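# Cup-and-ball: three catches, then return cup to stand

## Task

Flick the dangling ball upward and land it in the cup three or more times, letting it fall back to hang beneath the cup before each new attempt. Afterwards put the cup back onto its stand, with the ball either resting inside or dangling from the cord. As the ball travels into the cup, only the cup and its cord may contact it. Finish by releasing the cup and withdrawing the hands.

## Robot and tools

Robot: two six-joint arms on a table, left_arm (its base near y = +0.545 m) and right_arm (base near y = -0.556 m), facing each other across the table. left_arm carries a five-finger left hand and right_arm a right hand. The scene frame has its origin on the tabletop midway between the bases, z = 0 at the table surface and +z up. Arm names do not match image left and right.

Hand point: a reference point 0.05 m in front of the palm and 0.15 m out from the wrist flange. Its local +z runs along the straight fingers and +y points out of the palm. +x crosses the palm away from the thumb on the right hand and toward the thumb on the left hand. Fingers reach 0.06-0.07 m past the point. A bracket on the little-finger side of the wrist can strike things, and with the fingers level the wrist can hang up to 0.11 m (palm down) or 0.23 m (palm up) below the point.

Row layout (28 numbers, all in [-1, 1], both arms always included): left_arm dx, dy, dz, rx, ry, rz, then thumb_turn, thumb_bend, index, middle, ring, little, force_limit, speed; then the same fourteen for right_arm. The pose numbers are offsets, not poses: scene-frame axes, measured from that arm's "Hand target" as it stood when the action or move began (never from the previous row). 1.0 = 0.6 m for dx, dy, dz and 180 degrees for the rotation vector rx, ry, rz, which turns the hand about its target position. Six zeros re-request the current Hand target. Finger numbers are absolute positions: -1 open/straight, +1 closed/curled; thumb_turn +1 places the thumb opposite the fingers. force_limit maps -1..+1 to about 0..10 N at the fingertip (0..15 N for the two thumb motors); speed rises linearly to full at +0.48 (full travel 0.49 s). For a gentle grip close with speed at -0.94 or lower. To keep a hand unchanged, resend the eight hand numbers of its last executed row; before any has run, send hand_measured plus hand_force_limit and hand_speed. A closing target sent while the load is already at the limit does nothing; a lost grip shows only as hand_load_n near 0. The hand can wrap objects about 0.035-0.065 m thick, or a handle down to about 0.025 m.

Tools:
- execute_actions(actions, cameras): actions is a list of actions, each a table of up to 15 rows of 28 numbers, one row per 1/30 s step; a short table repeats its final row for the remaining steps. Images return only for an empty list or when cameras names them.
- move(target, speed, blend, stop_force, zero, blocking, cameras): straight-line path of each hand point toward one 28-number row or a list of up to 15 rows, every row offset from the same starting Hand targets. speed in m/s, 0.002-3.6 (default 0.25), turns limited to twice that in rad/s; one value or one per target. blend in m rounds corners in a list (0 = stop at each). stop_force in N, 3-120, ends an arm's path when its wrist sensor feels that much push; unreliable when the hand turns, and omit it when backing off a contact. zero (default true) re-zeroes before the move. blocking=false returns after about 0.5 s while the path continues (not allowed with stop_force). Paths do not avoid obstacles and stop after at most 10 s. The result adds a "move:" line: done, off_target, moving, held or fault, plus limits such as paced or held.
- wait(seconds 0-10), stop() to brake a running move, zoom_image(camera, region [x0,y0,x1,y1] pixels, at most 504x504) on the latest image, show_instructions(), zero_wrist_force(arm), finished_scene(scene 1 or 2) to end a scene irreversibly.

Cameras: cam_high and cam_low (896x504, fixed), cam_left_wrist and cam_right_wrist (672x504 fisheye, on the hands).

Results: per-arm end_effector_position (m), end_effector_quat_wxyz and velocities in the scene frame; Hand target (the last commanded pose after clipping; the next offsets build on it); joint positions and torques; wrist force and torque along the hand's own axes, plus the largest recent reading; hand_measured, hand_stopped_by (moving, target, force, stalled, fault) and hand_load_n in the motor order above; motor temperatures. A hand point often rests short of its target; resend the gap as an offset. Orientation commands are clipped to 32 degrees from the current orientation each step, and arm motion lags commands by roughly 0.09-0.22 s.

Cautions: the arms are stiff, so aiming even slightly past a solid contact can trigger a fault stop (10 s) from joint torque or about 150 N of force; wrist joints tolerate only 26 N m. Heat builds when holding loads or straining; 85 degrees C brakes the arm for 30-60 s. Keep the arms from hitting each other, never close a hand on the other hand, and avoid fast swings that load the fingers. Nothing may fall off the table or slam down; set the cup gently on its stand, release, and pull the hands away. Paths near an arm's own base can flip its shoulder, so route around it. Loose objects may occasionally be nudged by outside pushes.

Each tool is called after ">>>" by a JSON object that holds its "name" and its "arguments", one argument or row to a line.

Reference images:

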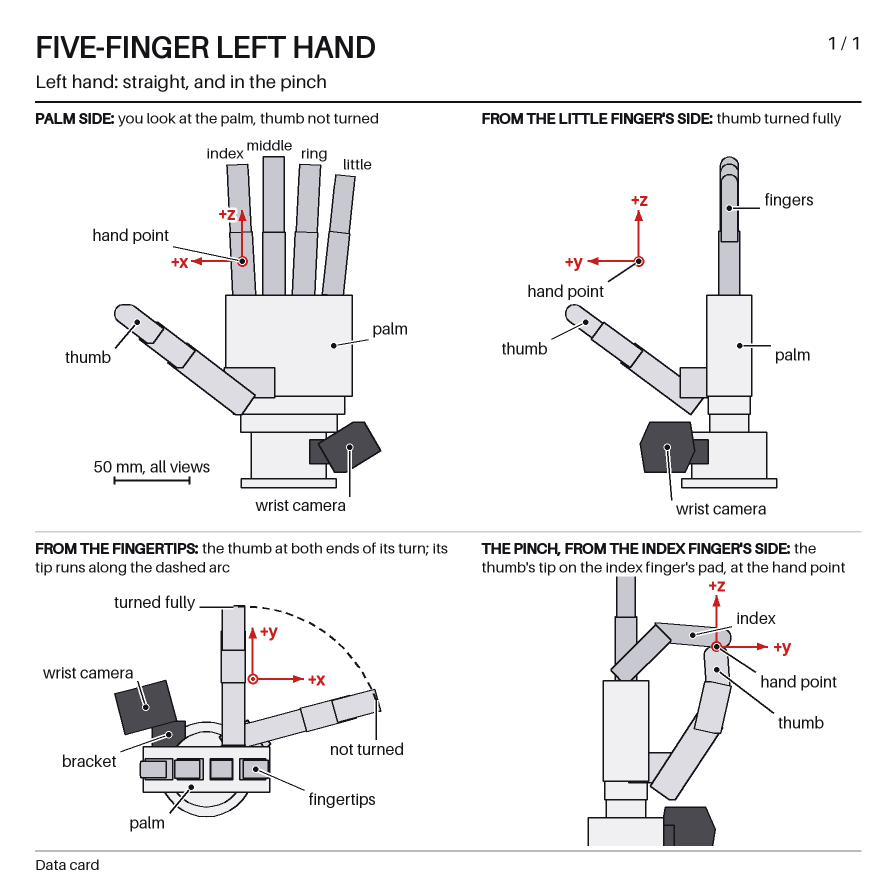

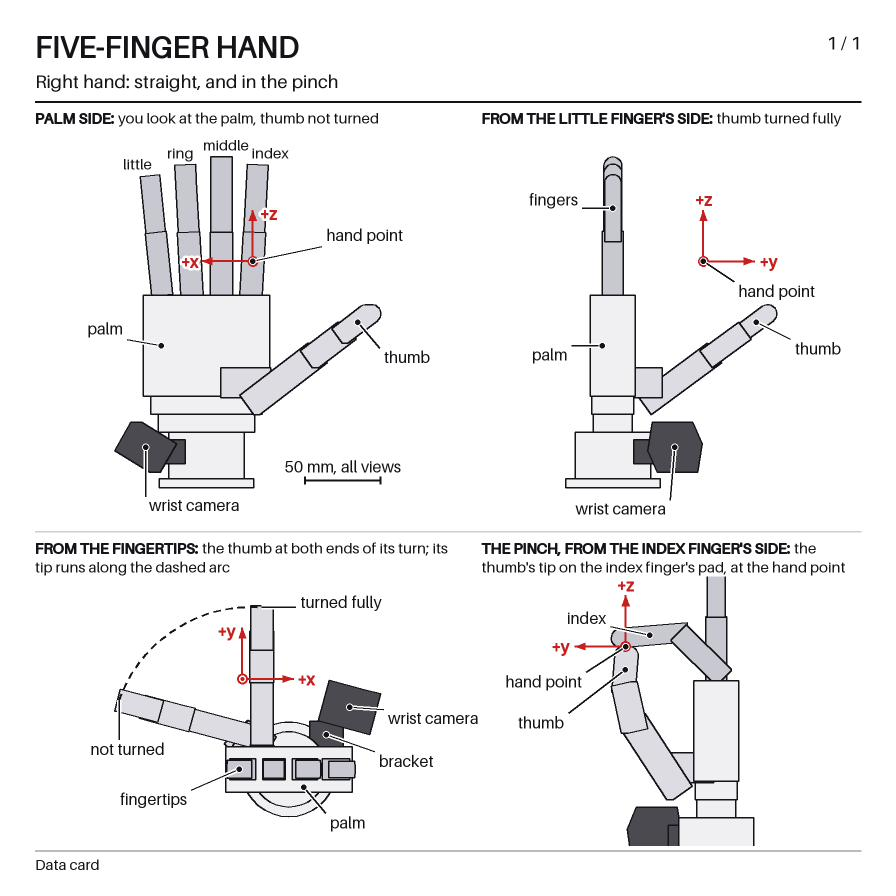

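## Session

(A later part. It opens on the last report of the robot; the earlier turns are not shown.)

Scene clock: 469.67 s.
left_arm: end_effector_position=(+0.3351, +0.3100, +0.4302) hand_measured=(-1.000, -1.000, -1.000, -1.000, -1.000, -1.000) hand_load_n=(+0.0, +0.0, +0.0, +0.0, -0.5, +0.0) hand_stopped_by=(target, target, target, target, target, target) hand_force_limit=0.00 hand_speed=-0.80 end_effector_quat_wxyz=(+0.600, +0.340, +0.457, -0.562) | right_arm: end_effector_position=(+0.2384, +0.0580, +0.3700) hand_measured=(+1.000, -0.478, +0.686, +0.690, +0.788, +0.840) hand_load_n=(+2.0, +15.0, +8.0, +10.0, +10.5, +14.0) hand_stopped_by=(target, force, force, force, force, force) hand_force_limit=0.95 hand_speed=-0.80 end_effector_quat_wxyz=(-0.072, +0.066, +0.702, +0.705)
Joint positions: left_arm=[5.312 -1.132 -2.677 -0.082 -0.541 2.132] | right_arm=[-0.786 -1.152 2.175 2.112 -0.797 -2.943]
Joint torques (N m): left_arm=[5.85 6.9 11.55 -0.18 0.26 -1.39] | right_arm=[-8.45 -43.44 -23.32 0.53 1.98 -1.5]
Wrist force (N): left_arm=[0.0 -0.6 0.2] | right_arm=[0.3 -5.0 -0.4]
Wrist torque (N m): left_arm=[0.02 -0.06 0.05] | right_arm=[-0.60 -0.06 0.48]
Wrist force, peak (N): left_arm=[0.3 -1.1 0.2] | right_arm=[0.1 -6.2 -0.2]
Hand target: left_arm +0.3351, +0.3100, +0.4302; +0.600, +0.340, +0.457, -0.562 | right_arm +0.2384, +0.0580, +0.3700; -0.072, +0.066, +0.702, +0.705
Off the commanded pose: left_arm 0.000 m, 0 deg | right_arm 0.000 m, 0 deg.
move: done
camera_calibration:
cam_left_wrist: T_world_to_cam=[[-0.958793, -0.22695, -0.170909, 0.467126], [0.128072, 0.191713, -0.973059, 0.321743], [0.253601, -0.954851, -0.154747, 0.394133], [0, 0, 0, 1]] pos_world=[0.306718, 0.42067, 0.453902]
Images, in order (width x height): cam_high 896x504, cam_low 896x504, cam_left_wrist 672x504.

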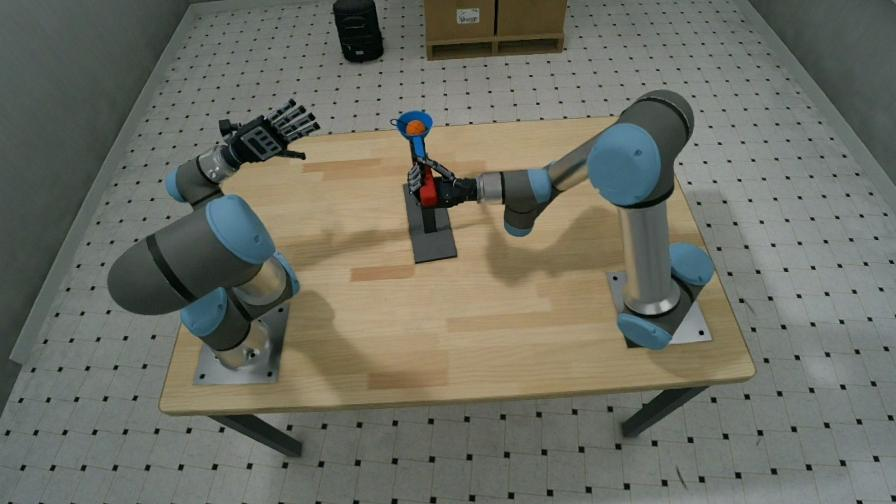

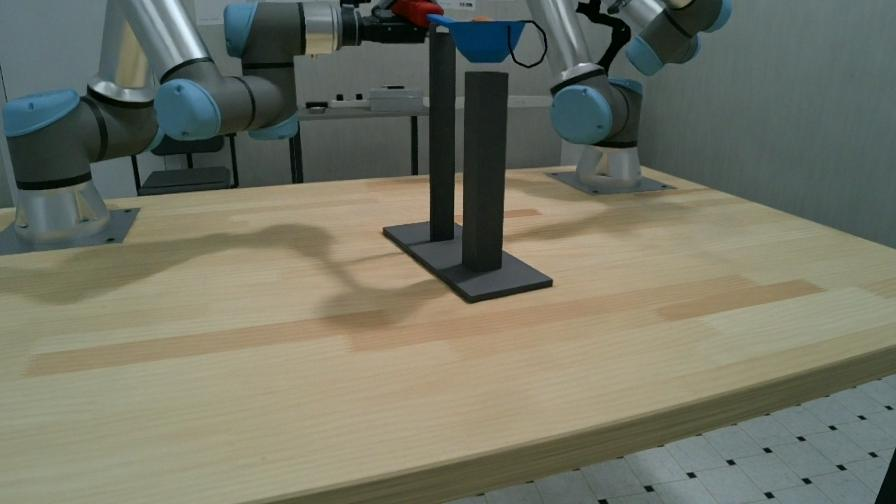

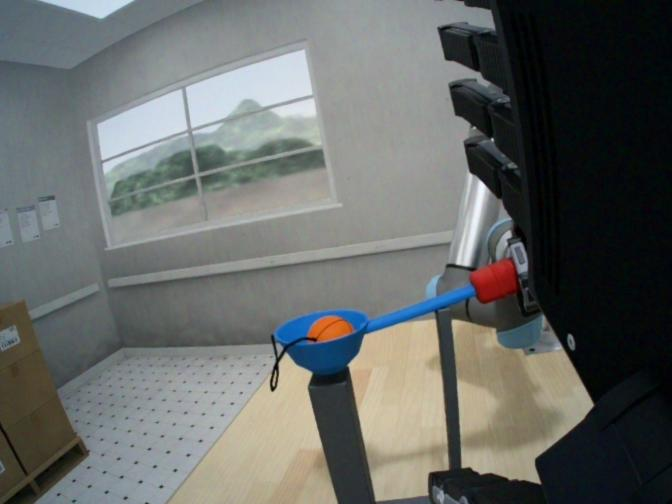

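>>> {"name": "zoom_image", "arguments": {
  "camera": "cam_low",
  "region": [380, 0, 560, 120]
}}

>>> {"name": "zoom_image", "arguments": {
  "camera": "cam_high",
  "region": [370, 90, 460, 220]
}}

>>> {"name": "zoom_image", "arguments": {
  "camera": "cam_left_wrist",
  "region": [230, 230, 550, 410]
}}

Scaled by 2.800 from the camera's 896x504 image, which has a finer 1280x720 frame.

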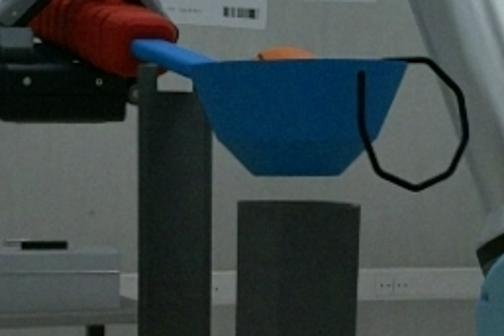

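Scaled by 3.877 from the camera's 896x504 image, which has a finer 1280x720 frame.

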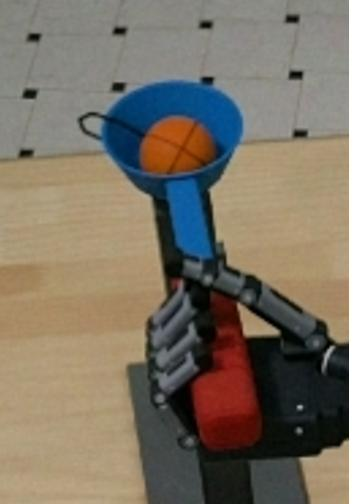

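Scaled by 1.575 from the camera's 672x504 image, which has a finer 960x720 frame.

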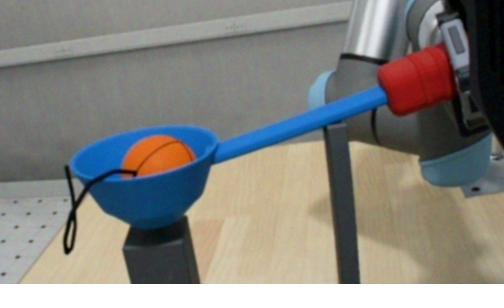

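>>> {"name": "move", "arguments": {
  "target": [0,0,0,0,0,0,-1,-1,-1,-1,-1,-1,0,-0.8,0,0,-0.025,0,0,0,1,0.98,0.985,0.985,0.995,0.995,0.95,-0.8],
  "speed": 0.01,
  "stop_force": 4,
  "cameras": ["cam_high","cam_low","cam_left_wrist"]
}}

>>> {"name": "zoom_image", "arguments": {
  "camera": "cam_low",
  "region": [380, 0, 560, 120]
}}

>>> {"name": "zoom_image", "arguments": {
  "camera": "cam_left_wrist",
  "region": [230, 230, 550, 410]
}}

>>> {"name": "zoom_image", "arguments": {
  "camera": "cam_high",
  "region": [370, 90, 460, 220]
}}

Scene clock: 474.07 s.
left_arm: end_effector_position=(+0.3351, +0.3100, +0.4302) hand_measured=(-1.000, -1.000, -1.000, -1.000, -1.000, -1.000) hand_load_n=(+0.0, +0.0, +0.0, +0.0, +0.0, +0.0) hand_stopped_by=(target, target, target, target, target, target) hand_force_limit=0.00 hand_speed=-0.80 end_effector_quat_wxyz=(+0.600, +0.340, +0.457, -0.562) | right_arm: end_effector_position=(+0.2384, +0.0580, +0.3602) hand_measured=(+1.000, -0.478, +0.686, +0.690, +0.788, +0.840) hand_load_n=(+2.0, +15.0, +9.0, +10.0, +10.5, +14.0) hand_stopped_by=(target, force, force, force, force, force) hand_force_limit=0.95 hand_speed=-0.80 end_effector_quat_wxyz=(-0.072, +0.066, +0.702, +0.705)
Joint positions: left_arm=[5.312 -1.132 -2.677 -0.082 -0.541 2.132] | right_arm=[-0.786 -1.128 2.179 2.085 -0.797 -2.943]
Joint torques (N m): left_arm=[6.16 5.69 11.58 -0.18 0.27 -1.32] | right_arm=[-6.33 -42.76 -19.67 -1.13 1.61 0.33]
Wrist force (N): left_arm=[0.3 -0.9 0.2] | right_arm=[-0.2 -1.1 0.1]
Wrist torque (N m): left_arm=[-0.04 -0.12 0.09] | right_arm=[-0.41 0.03 0.26]
Wrist force, peak (N): left_arm=[0.7 -0.8 0.1] | right_arm=[0.2 -6.0 -0.4]
Hand target: left_arm +0.3351, +0.3100, +0.4302; +0.600, +0.340, +0.457, -0.562 | right_arm +0.2384, +0.0580, +0.3602; -0.072, +0.066, +0.702, +0.705 (not the last commanded pose)
Off the commanded pose: left_arm 0.000 m, 0 deg | right_arm 0.005 m, 0 deg.
move: contact (right_arm)
camera_calibration:
cam_left_wrist: T_world_to_cam=[[-0.958793, -0.22695, -0.170909, 0.467126], [0.128072, 0.191713, -0.973059, 0.321743], [0.253601, -0.954851, -0.154747, 0.394133], [0, 0, 0, 1]] pos_world=[0.306718, 0.42067, 0.453902]
Images, in order (width x height): cam_high 896x504, cam_low 896x504, cam_left_wrist 672x504.

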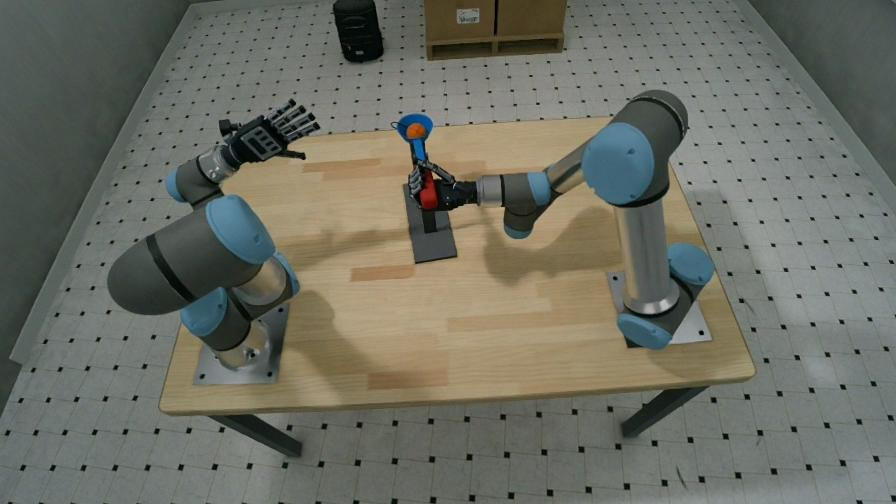

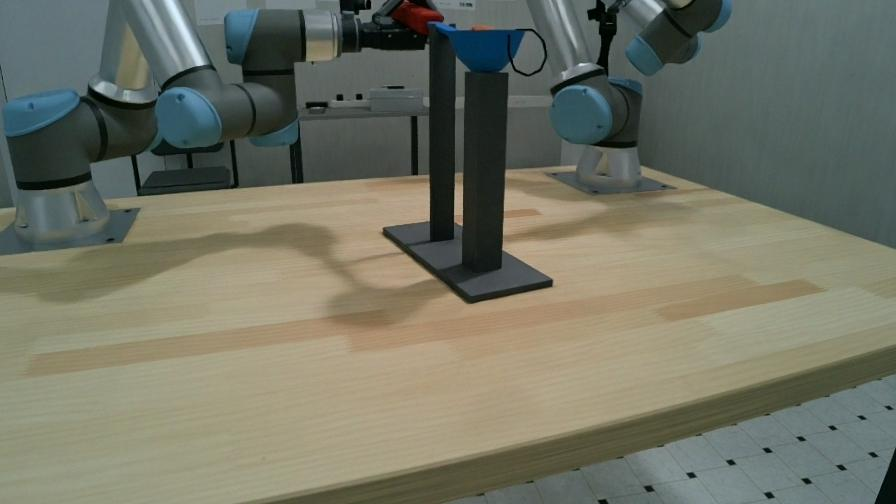

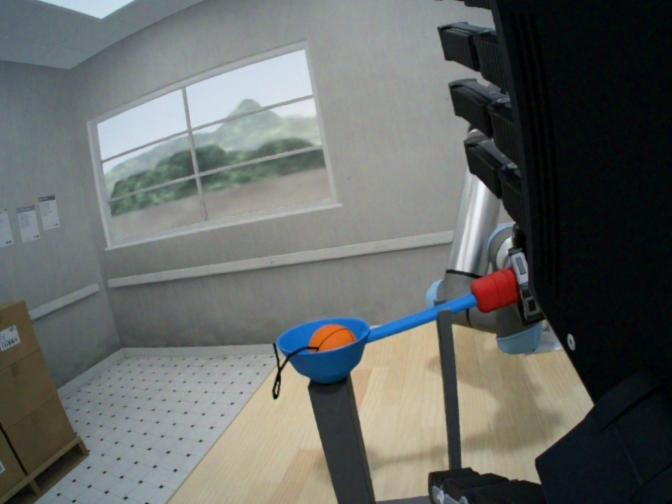

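Scaled by 2.800 from the camera's 896x504 image, which has a finer 1280x720 frame.

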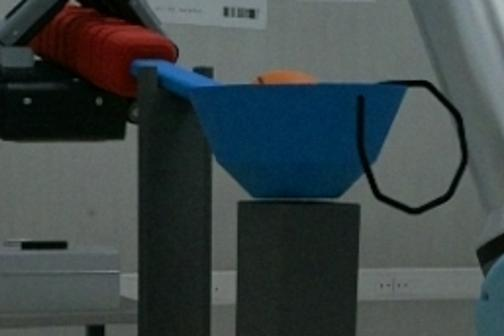

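Scaled by 1.575 from the camera's 672x504 image, which has a finer 960x720 frame.

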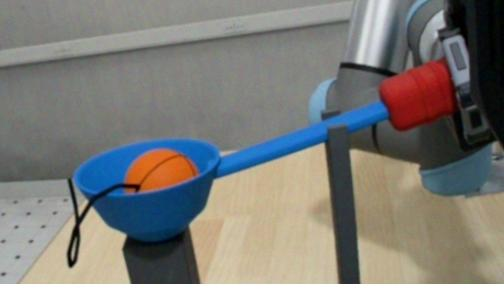

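Scaled by 3.877 from the camera's 896x504 image, which has a finer 1280x720 frame.

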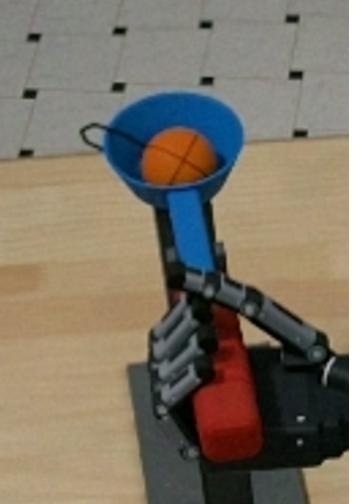

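>>> {"name": "zoom_image", "arguments": {
  "camera": "cam_left_wrist",
  "region": [400, 270, 500, 345]
}}

>>> {"name": "zoom_image", "arguments": {
  "camera": "cam_low",
  "region": [410, 10, 480, 50]
}}

>>> {"name": "zoom_image", "arguments": {
  "camera": "cam_high",
  "region": [395, 130, 450, 180]
}}

Scaled by 5.040 from the camera's 672x504 image, which has a finer 960x720 frame.

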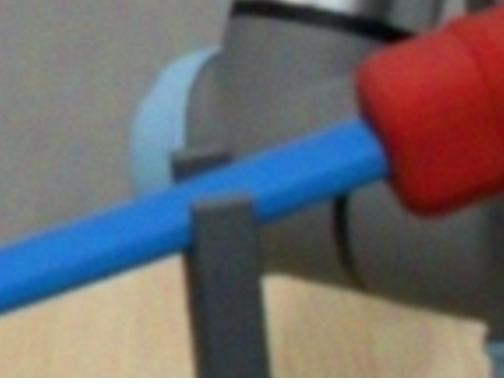

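Scaled by 7.200 from the camera's 896x504 image, which has a finer 1280x720 frame.

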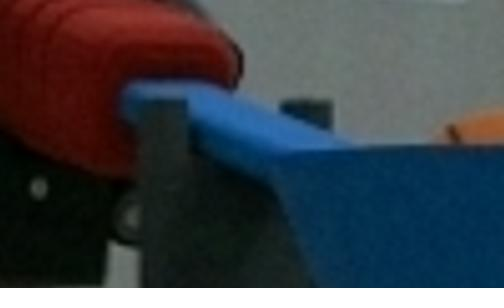

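Scaled by 9.164 from the camera's 896x504 image, which has a finer 1280x720 frame.

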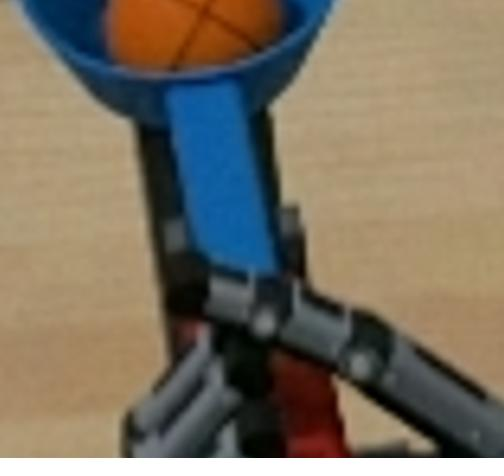

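>>> {"name": "move", "arguments": {
  "target": [0,0,0,0,0,0,-1,-1,-1,-1,-1,-1,0,-0.8,0,0,-0.008,0,0,0,1,0.98,0.985,0.985,0.995,0.995,0.95,-0.8],
  "speed": 0.006,
  "stop_force": 4,
  "cameras": ["cam_low"]
}}

>>> {"name": "zoom_image", "arguments": {
  "camera": "cam_low",
  "region": [380, 0, 560, 120]
}}

Scene clock: 480.20 s.
left_arm: end_effector_position=(+0.3351, +0.3100, +0.4302) hand_measured=(-1.000, -1.000, -1.000, -1.000, -1.000, -1.000) hand_load_n=(+0.0, +0.0, +0.0, +0.0, +0.0, +0.0) hand_stopped_by=(target, target, target, target, target, target) hand_force_limit=0.00 hand_speed=-0.80 end_effector_quat_wxyz=(+0.600, +0.340, +0.457, -0.562) | right_arm: end_effector_position=(+0.2384, +0.0579, +0.3600) hand_measured=(+1.000, -0.478, +0.686, +0.690, +0.788, +0.840) hand_load_n=(+2.0, +15.0, +9.0, +10.5, +10.5, +14.0) hand_stopped_by=(target, force, force, force, force, force) hand_force_limit=0.95 hand_speed=-0.80 end_effector_quat_wxyz=(-0.071, +0.066, +0.702, +0.705)
Joint positions: left_arm=[5.312 -1.132 -2.677 -0.082 -0.541 2.132] | right_arm=[-0.786 -1.127 2.178 2.083 -0.797 -2.943]
Joint torques (N m): left_arm=[5.45 5.53 11.2 -0.1 0.35 -1.5] | right_arm=[-7.01 -41.59 -10.93 1.26 1.87 1.42]
Wrist force (N): left_arm=[0.5 -0.6 -0.2] | right_arm=[-0.5 -0.2 0.9]
Wrist torque (N m): left_arm=[0.03 -0.16 0.08] | right_arm=[-0.35 0.08 0.08]
Wrist force, peak (N): left_arm=[0.6 -0.9 0.0] | right_arm=[1.5 4.5 1.4]
Hand target: left_arm +0.3351, +0.3100, +0.4302; +0.600, +0.340, +0.457, -0.562 | right_arm +0.2384, +0.0579, +0.3600; -0.071, +0.066, +0.702, +0.705 (not the last commanded pose)
Off the commanded pose: left_arm 0.000 m, 0 deg | right_arm 0.005 m, 0 deg.
move: contact (right_arm)
Images, in order (width x height): cam_low 896x504.

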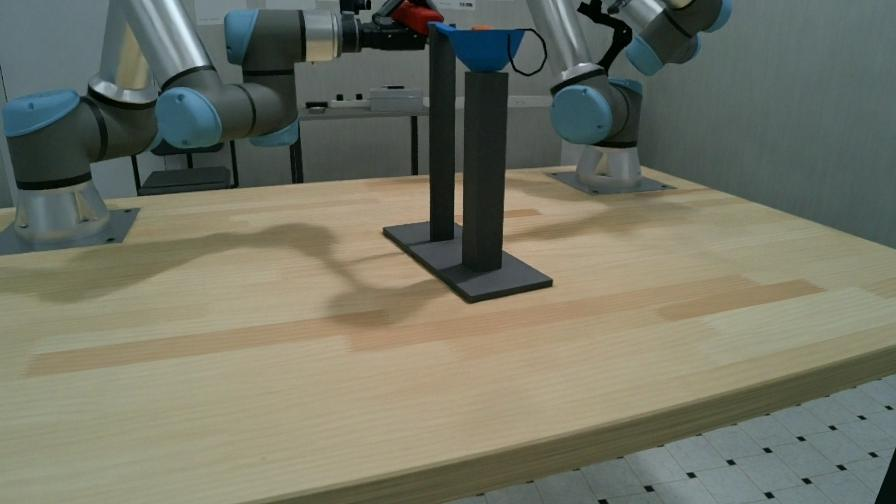

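Scaled by 2.800 from the camera's 896x504 image, which has a finer 1280x720 frame.

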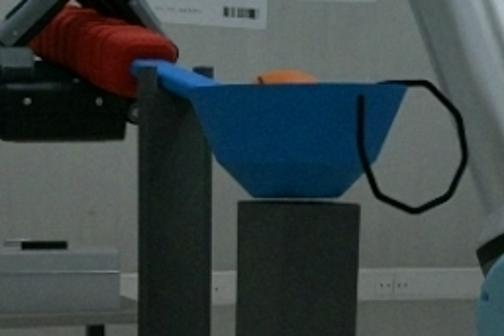

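>>> {"name": "move", "arguments": {
  "target": [0,0,0,0,0,0,-1,-1,-1,-1,-1,-1,0,-0.8,0,0,0.0025,0,0.0065,0,1,0.98,0.985,0.985,0.995,0.995,0.95,-0.8],
  "speed": 0.01,
  "cameras": ["cam_low"]
}}

>>> {"name": "zoom_image", "arguments": {
  "camera": "cam_low",
  "region": [380, 0, 560, 120]
}}

Scene clock: 482.73 s.
left_arm: end_effector_position=(+0.3351, +0.3100, +0.4302) hand_measured=(-1.000, -1.000, -1.000, -1.000, -1.000, -1.000) hand_load_n=(+0.0, +0.0, +0.0, +0.0, +0.5, +0.0) hand_stopped_by=(target, target, target, target, target, target) hand_force_limit=0.00 hand_speed=-0.80 end_effector_quat_wxyz=(+0.600, +0.340, +0.457, -0.562) | right_arm: end_effector_position=(+0.2384, +0.0579, +0.3616) hand_measured=(+1.000, -0.478, +0.686, +0.690, +0.788, +0.840) hand_load_n=(+2.0, +15.0, +9.0, +10.5, +11.0, +14.5) hand_stopped_by=(target, force, force, force, force, force) hand_force_limit=0.95 hand_speed=-0.80 end_effector_quat_wxyz=(-0.079, +0.073, +0.701, +0.705)
Joint positions: left_arm=[5.312 -1.132 -2.677 -0.082 -0.541 2.132] | right_arm=[-0.784 -1.134 2.179 2.089 -0.8 -2.922]
Joint torques (N m): left_arm=[6.32 6.29 12.44 -0.13 0.45 -1.3] | right_arm=[9.41 -34.35 0.04 1.6 -1.72 0.67]
Wrist force (N): left_arm=[0.3 -0.5 -0.2] | right_arm=[-0.4 1.5 0.8]
Wrist torque (N m): left_arm=[0.05 -0.12 0.06] | right_arm=[-0.33 0.21 -0.92]
Wrist force, peak (N): left_arm=[0.5 -0.9 0.1] | right_arm=[-2.1 4.3 0.1]
Hand target: left_arm +0.3351, +0.3100, +0.4302; +0.600, +0.340, +0.457, -0.562 | right_arm +0.2384, +0.0579, +0.3615; -0.079, +0.073, +0.701, +0.705
Off the commanded pose: left_arm 0.000 m, 0 deg | right_arm 0.000 m, 0 deg.
move: done
Images, in order (width x height): cam_low 896x504.

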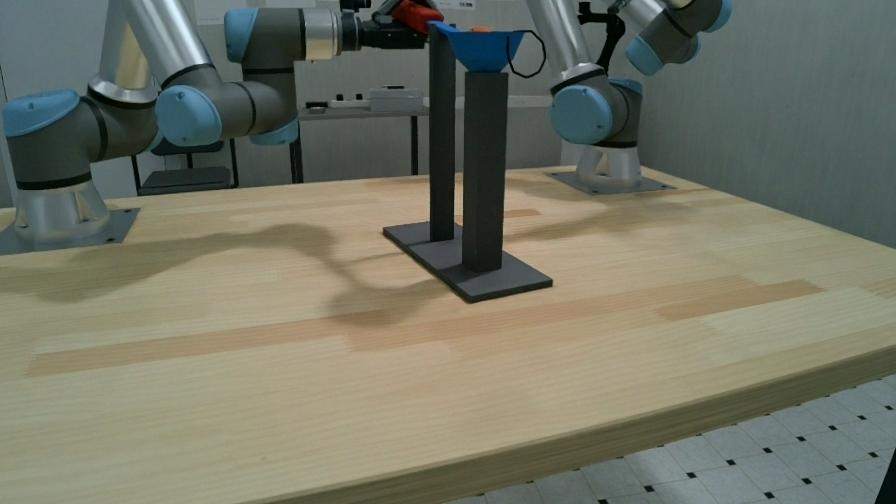

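Scaled by 2.800 from the camera's 896x504 image, which has a finer 1280x720 frame.

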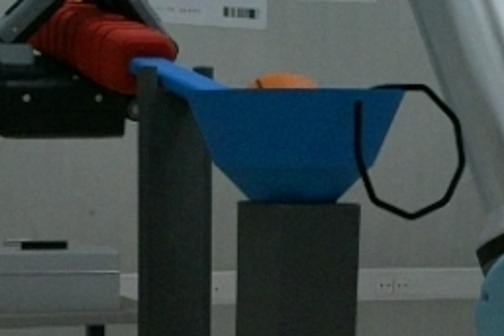

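>>> {"name": "move", "arguments": {
  "target": [0,0,0,0,0,0,-1,-1,-1,-1,-1,-1,0,-0.8,0,0.0042,0,0,0,0,1,0.98,0.985,0.985,0.995,0.995,0.95,-0.8],
  "speed": 0.01,
  "cameras": ["cam_low","cam_high","cam_left_wrist"]
}}

>>> {"name": "zoom_image", "arguments": {
  "camera": "cam_low",
  "region": [380, 0, 560, 120]
}}

>>> {"name": "zoom_image", "arguments": {
  "camera": "cam_high",
  "region": [370, 90, 460, 220]
}}

Scene clock: 484.40 s.
left_arm: end_effector_position=(+0.3351, +0.3100, +0.4302) hand_measured=(-1.000, -1.000, -1.000, -1.000, -1.000, -1.000) hand_load_n=(+0.0, +0.0, +0.0, +0.0, +0.0, +0.0) hand_stopped_by=(target, target, target, target, target, target) hand_force_limit=0.00 hand_speed=-0.80 end_effector_quat_wxyz=(+0.600, +0.340, +0.457, -0.562) | right_arm: end_effector_position=(+0.2384, +0.0605, +0.3615) hand_measured=(+1.000, -0.478, +0.686, +0.690, +0.788, +0.840) hand_load_n=(+2.0, +15.0, +5.0, +10.5, +10.5, +16.0) hand_stopped_by=(target, force, force, force, force, force) hand_force_limit=0.95 hand_speed=-0.80 end_effector_quat_wxyz=(-0.079, +0.073, +0.701, +0.705)
Joint positions: left_arm=[5.312 -1.132 -2.677 -0.082 -0.541 2.132] | right_arm=[-0.779 -1.13 2.172 2.092 -0.804 -2.922]
Joint torques (N m): left_arm=[4.99 5.78 12.16 -0.23 0.28 -1.4] | right_arm=[2.98 -22.84 -13.74 1.34 -1.12 -1.02]
Wrist force (N): left_arm=[0.4 -0.6 0.1] | right_arm=[2.1 0.1 -0.8]
Wrist torque (N m): left_arm=[0.03 -0.13 0.08] | right_arm=[-0.28 -0.20 -0.56]
Wrist force, peak (N): left_arm=[0.5 -0.8 -0.1] | right_arm=[2.7 1.9 -1.4]
Hand target: left_arm +0.3351, +0.3100, +0.4302; +0.600, +0.340, +0.457, -0.562 | right_arm +0.2384, +0.0605, +0.3615; -0.079, +0.073, +0.701, +0.705
Off the commanded pose: left_arm 0.000 m, 0 deg | right_arm 0.000 m, 0 deg.
move: done
camera_calibration:
cam_left_wrist: T_world_to_cam=[[-0.958793, -0.22695, -0.170909, 0.467126], [0.128072, 0.191713, -0.973059, 0.321743], [0.253601, -0.954851, -0.154747, 0.394133], [0, 0, 0, 1]] pos_world=[0.306718, 0.42067, 0.453902]
Images, in order (width x height): cam_high 896x504, cam_low 896x504, cam_left_wrist 672x504.

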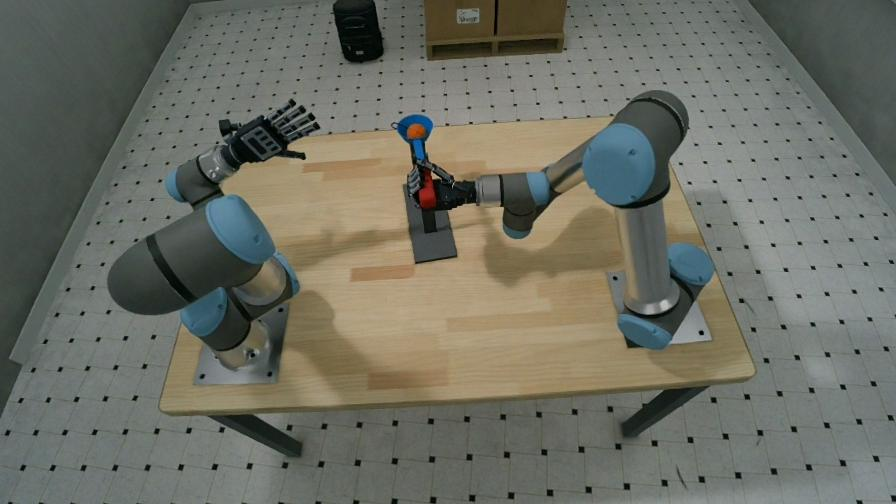

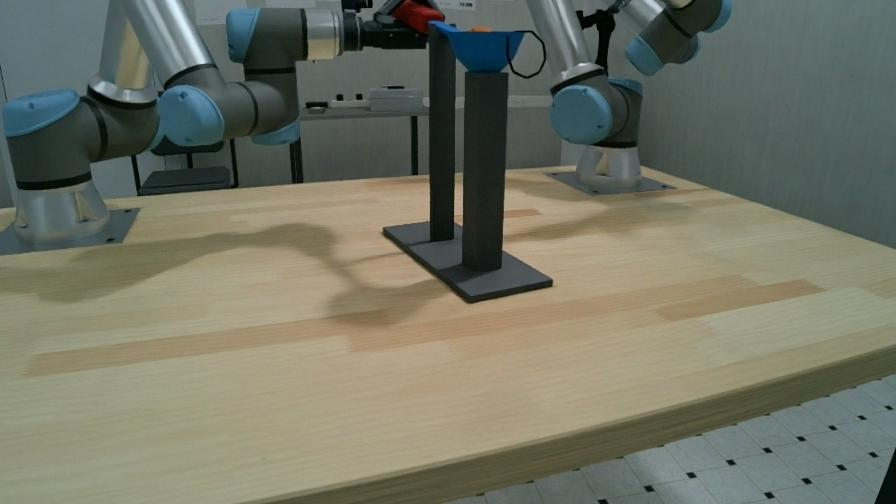

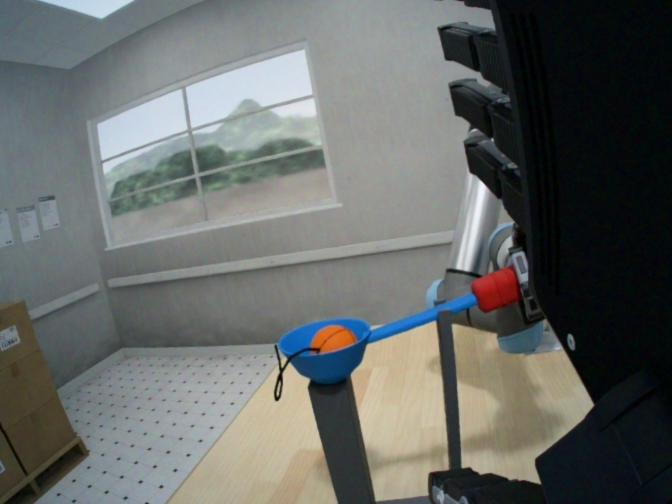

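Scaled by 2.800 from the camera's 896x504 image, which has a finer 1280x720 frame.

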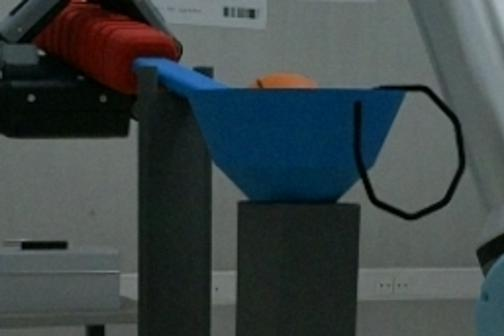

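Scaled by 3.877 from the camera's 896x504 image, which has a finer 1280x720 frame.

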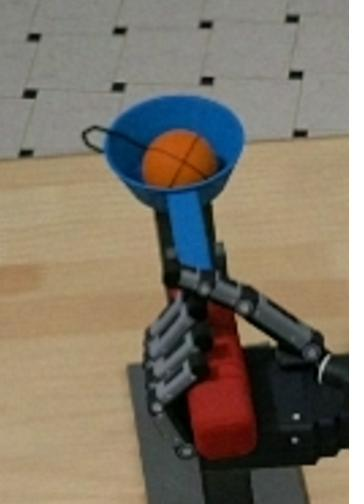

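>>> {"name": "move", "arguments": {
  "target": [0,0,0,0,0,0,-1,-1,-1,-1,-1,-1,0,-0.8,0,-0.0027,0,0,0,0,1,0.98,0.985,0.985,0.995,0.995,0.95,-0.8],
  "speed": 0.01
}}

>>> {"name": "move", "arguments": {
  "target": [0,0,0,0,0,0,-1,-1,-1,-1,-1,-1,0,-0.8,0,0,0,0,0,0,1,-1,-1,-1,-1,-1,0.95,-0.6],
  "speed": 0.02,
  "cameras": ["cam_low","cam_high","cam_left_wrist"]
}}

>>> {"name": "zoom_image", "arguments": {
  "camera": "cam_low",
  "region": [380, 0, 560, 120]
}}

>>> {"name": "zoom_image", "arguments": {
  "camera": "cam_high",
  "region": [370, 90, 460, 220]
}}

Scene clock: 486.97 s.
left_arm: end_effector_position=(+0.3351, +0.3100, +0.4302) hand_measured=(-1.000, -1.000, -1.000, -1.000, -1.000, -1.000) hand_load_n=(+0.0, +0.0, +0.0, +0.0, +0.0, +0.0) hand_stopped_by=(target, target, target, target, target, target) hand_force_limit=0.00 hand_speed=-0.80 end_effector_quat_wxyz=(+0.600, +0.340, +0.457, -0.562) | right_arm: end_effector_position=(+0.2384, +0.0588, +0.3615) hand_measured=(+1.000, -0.478, +0.686, +0.690, +0.788, +0.840) hand_load_n=(+2.0, +15.0, +7.0, +10.5, +10.5, +15.0) hand_stopped_by=(target, force, force, force, force, force) hand_force_limit=0.95 hand_speed=-0.80 end_effector_quat_wxyz=(-0.079, +0.073, +0.701, +0.705)
Joint positions: left_arm=[5.312 -1.132 -2.677 -0.082 -0.541 2.132] | right_arm=[-0.782 -1.133 2.177 2.09 -0.801 -2.922]
Joint torques (N m): left_arm=[5.43 5.78 12.81 -0.1 0.29 -1.25] | right_arm=[-5.29 -37 -3.94 -1.64 1.31 0.53]
Wrist force (N): left_arm=[0.4 -0.2 0.2] | right_arm=[0.5 2.8 1.3]
Wrist torque (N m): left_arm=[0.08 -0.16 0.07] | right_arm=[-0.31 0.40 -0.78]
Wrist force, peak (N): left_arm=[0.7 -0.7 -0.1] | right_arm=[2.8 2.2 -1.2]
Hand target: left_arm +0.3351, +0.3100, +0.4302; +0.600, +0.340, +0.457, -0.562 | right_arm +0.2384, +0.0588, +0.3615; -0.079, +0.073, +0.701, +0.705
Off the commanded pose: left_arm 0.000 m, 0 deg | right_arm 0.000 m, 0 deg.
move: done

Scene clock: 488.90 s.
left_arm: end_effector_position=(+0.3351, +0.3100, +0.4302) hand_measured=(-1.000, -1.000, -1.000, -1.000, -1.000, -1.000) hand_load_n=(+0.0, +0.0, +0.0, +0.0, +0.0, +0.0) hand_stopped_by=(target, target, target, target, target, target) hand_force_limit=0.00 hand_speed=-0.80 end_effector_quat_wxyz=(+0.600, +0.340, +0.457, -0.562) | right_arm: end_effector_position=(+0.2384, +0.0588, +0.3615) hand_measured=(+1.000, -1.000, -1.000, -1.000, -1.000, -1.000) hand_load_n=(+0.0, +0.0, +0.0, +0.0, +0.0, +0.0) hand_stopped_by=(target, target, target, target, target, target) hand_force_limit=0.95 hand_speed=-0.60 end_effector_quat_wxyz=(-0.079, +0.073, +0.701, +0.705)
Joint positions: left_arm=[5.312 -1.132 -2.677 -0.082 -0.541 2.132] | right_arm=[-0.782 -1.132 2.177 2.09 -0.801 -2.922]
Joint torques (N m): left_arm=[6.16 6.97 11.88 -0.11 0.36 -1.25] | right_arm=[8.4 -18.69 -20.62 0.74 -1.84 2.05]
Wrist force (N): left_arm=[0.5 -0.5 0.0] | right_arm=[1.3 -2.7 -0.8]
Wrist torque (N m): left_arm=[0.05 -0.14 0.07] | right_arm=[-0.45 -0.09 -0.08]
Wrist force, peak (N): left_arm=[0.5 -0.8 0.0] | right_arm=[0.9 -3.2 -0.5]
Hand target: left_arm +0.3351, +0.3100, +0.4302; +0.600, +0.340, +0.457, -0.562 | right_arm +0.2384, +0.0588, +0.3615; -0.079, +0.073, +0.701, +0.705
Off the commanded pose: left_arm 0.000 m, 0 deg | right_arm 0.000 m, 0 deg.
move: done
camera_calibration:
cam_left_wrist: T_world_to_cam=[[-0.958793, -0.22695, -0.170909, 0.467126], [0.128072, 0.191713, -0.973059, 0.321743], [0.253601, -0.954851, -0.154747, 0.394133], [0, 0, 0, 1]] pos_world=[0.306718, 0.42067, 0.453902]
Images, in order (width x height): cam_high 896x504, cam_low 896x504, cam_left_wrist 672x504.

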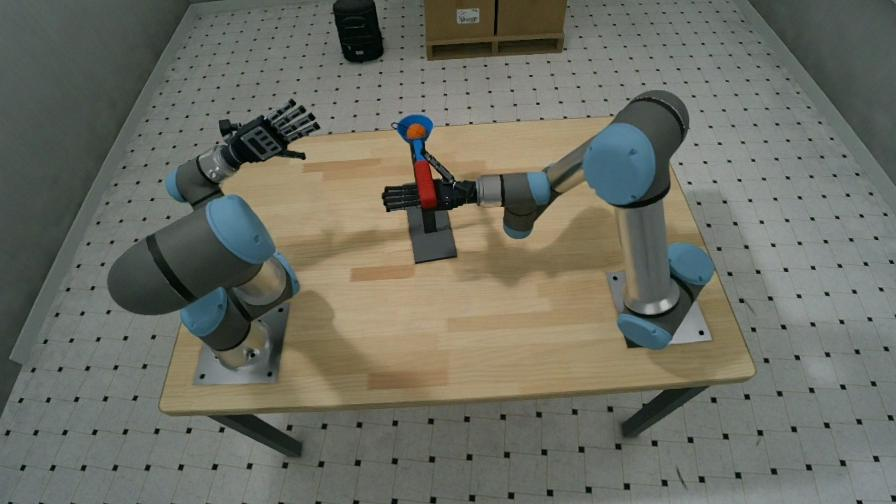

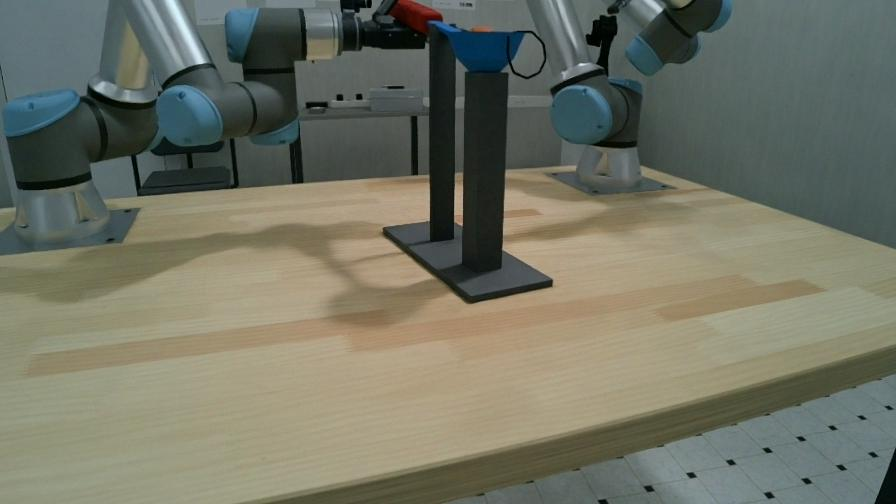

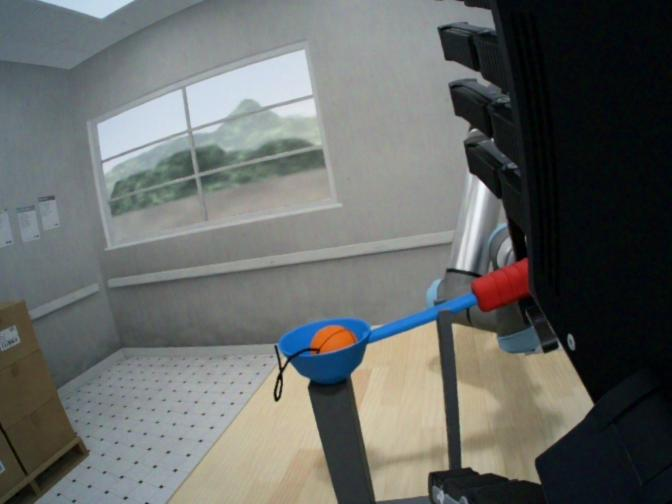

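Scaled by 2.800 from the camera's 896x504 image, which has a finer 1280x720 frame.

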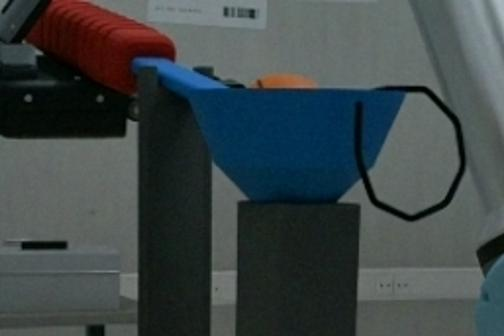

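Scaled by 3.877 from the camera's 896x504 image, which has a finer 1280x720 frame.

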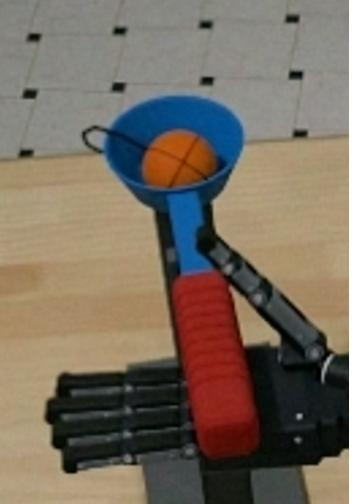

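>>> {"name": "move", "arguments": {
  "target": [
    [0,0,0,0,0,0,-1,-1,-1,-1,-1,-1,0,-0.8,0,0,-0.01,0,0,0,1,-1,-1,-1,-1,-1,0.95,-0.6],
    [0,0,0,0,0,0,-1,-1,-1,-1,-1,-1,0,-0.8,0,-0.03,-0.013,0,0,0,1,-1,-1,-1,-1,-1,0.95,-0.6],
    [0,0,0,0,0,0,-1,-1,-1,-1,-1,-1,0,-0.8,0,-0.035,-0.032,0,0,0,1,-1,-1,-1,-1,-1,0.95,-0.6]
  ],
  "speed": 0.04,
  "blend": [0.003,0.003,0],
  "cameras": ["cam_low","cam_high","cam_left_wrist"]
}}

>>> {"name": "zoom_image", "arguments": {
  "camera": "cam_high",
  "region": [370, 90, 460, 220]
}}

Scene clock: 493.20 s.
left_arm: end_effector_position=(+0.3351, +0.3100, +0.4302) hand_measured=(-1.000, -1.000, -1.000, -1.000, -1.000, -1.000) hand_load_n=(+0.0, +0.0, +0.0, +0.0, +0.0, +0.0) hand_stopped_by=(target, target, target, target, target, target) hand_force_limit=0.00 hand_speed=-0.80 end_effector_quat_wxyz=(+0.600, +0.340, +0.457, -0.562) | right_arm: end_effector_position=(+0.2384, +0.0378, +0.3422) hand_measured=(+1.000, -1.000, -1.000, -1.000, -1.000, -1.000) hand_load_n=(+0.0, +0.0, +0.0, +0.0, +0.0, +0.0) hand_stopped_by=(target, target, target, target, target, target) hand_force_limit=0.95 hand_speed=-0.60 end_effector_quat_wxyz=(-0.079, +0.073, +0.702, +0.704)
Joint positions: left_arm=[5.312 -1.132 -2.677 -0.082 -0.541 2.132] | right_arm=[-0.823 -1.11 2.237 2.007 -0.761 -2.922]
Joint torques (N m): left_arm=[5.6 6.88 10.99 -0.17 0.25 -1.28] | right_arm=[7.15 -41.87 -22.8 1.76 -1.44 1.81]
Wrist force (N): left_arm=[0.3 -0.4 -0.1] | right_arm=[0.9 -1.2 -0.4]
Wrist torque (N m): left_arm=[0.06 -0.12 0.06] | right_arm=[-0.42 -0.06 -0.05]
Wrist force, peak (N): left_arm=[0.6 -0.7 -0.2] | right_arm=[1.3 -3.1 -0.4]
Hand target: left_arm +0.3351, +0.3100, +0.4302; +0.600, +0.340, +0.457, -0.562 | right_arm +0.2384, +0.0378, +0.3423; -0.079, +0.073, +0.701, +0.705
Off the commanded pose: left_arm 0.000 m, 0 deg | right_arm 0.000 m, 0 deg.
move: done
camera_calibration:
cam_left_wrist: T_world_to_cam=[[-0.958793, -0.22695, -0.170909, 0.467126], [0.128072, 0.191713, -0.973059, 0.321743], [0.253601, -0.954851, -0.154747, 0.394133], [0, 0, 0, 1]] pos_world=[0.306718, 0.42067, 0.453902]
Images, in order (width x height): cam_high 896x504, cam_low 896x504, cam_left_wrist 672x504.

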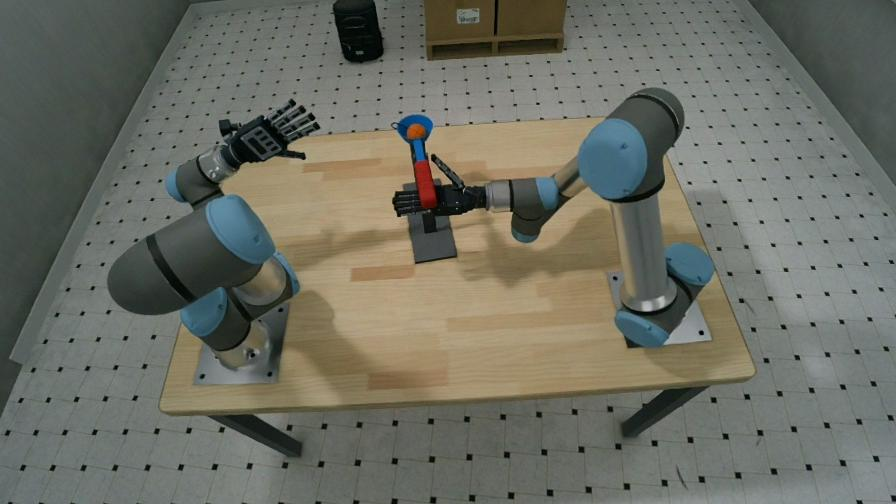

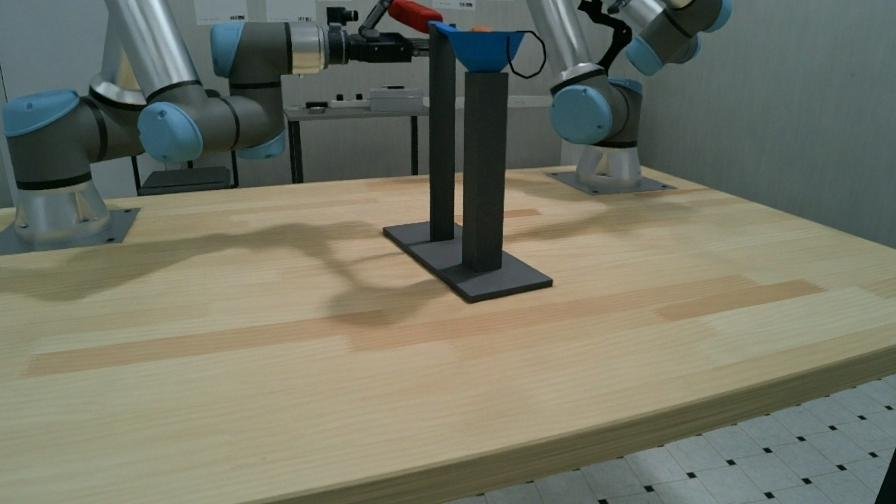

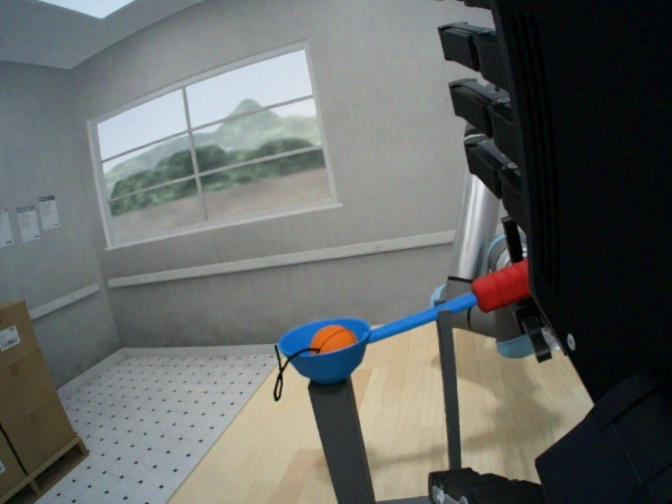

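Scaled by 3.877 from the camera's 896x504 image, which has a finer 1280x720 frame.

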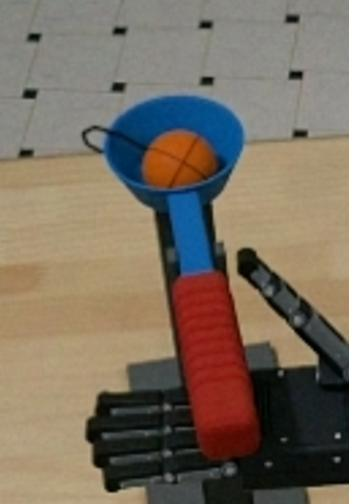

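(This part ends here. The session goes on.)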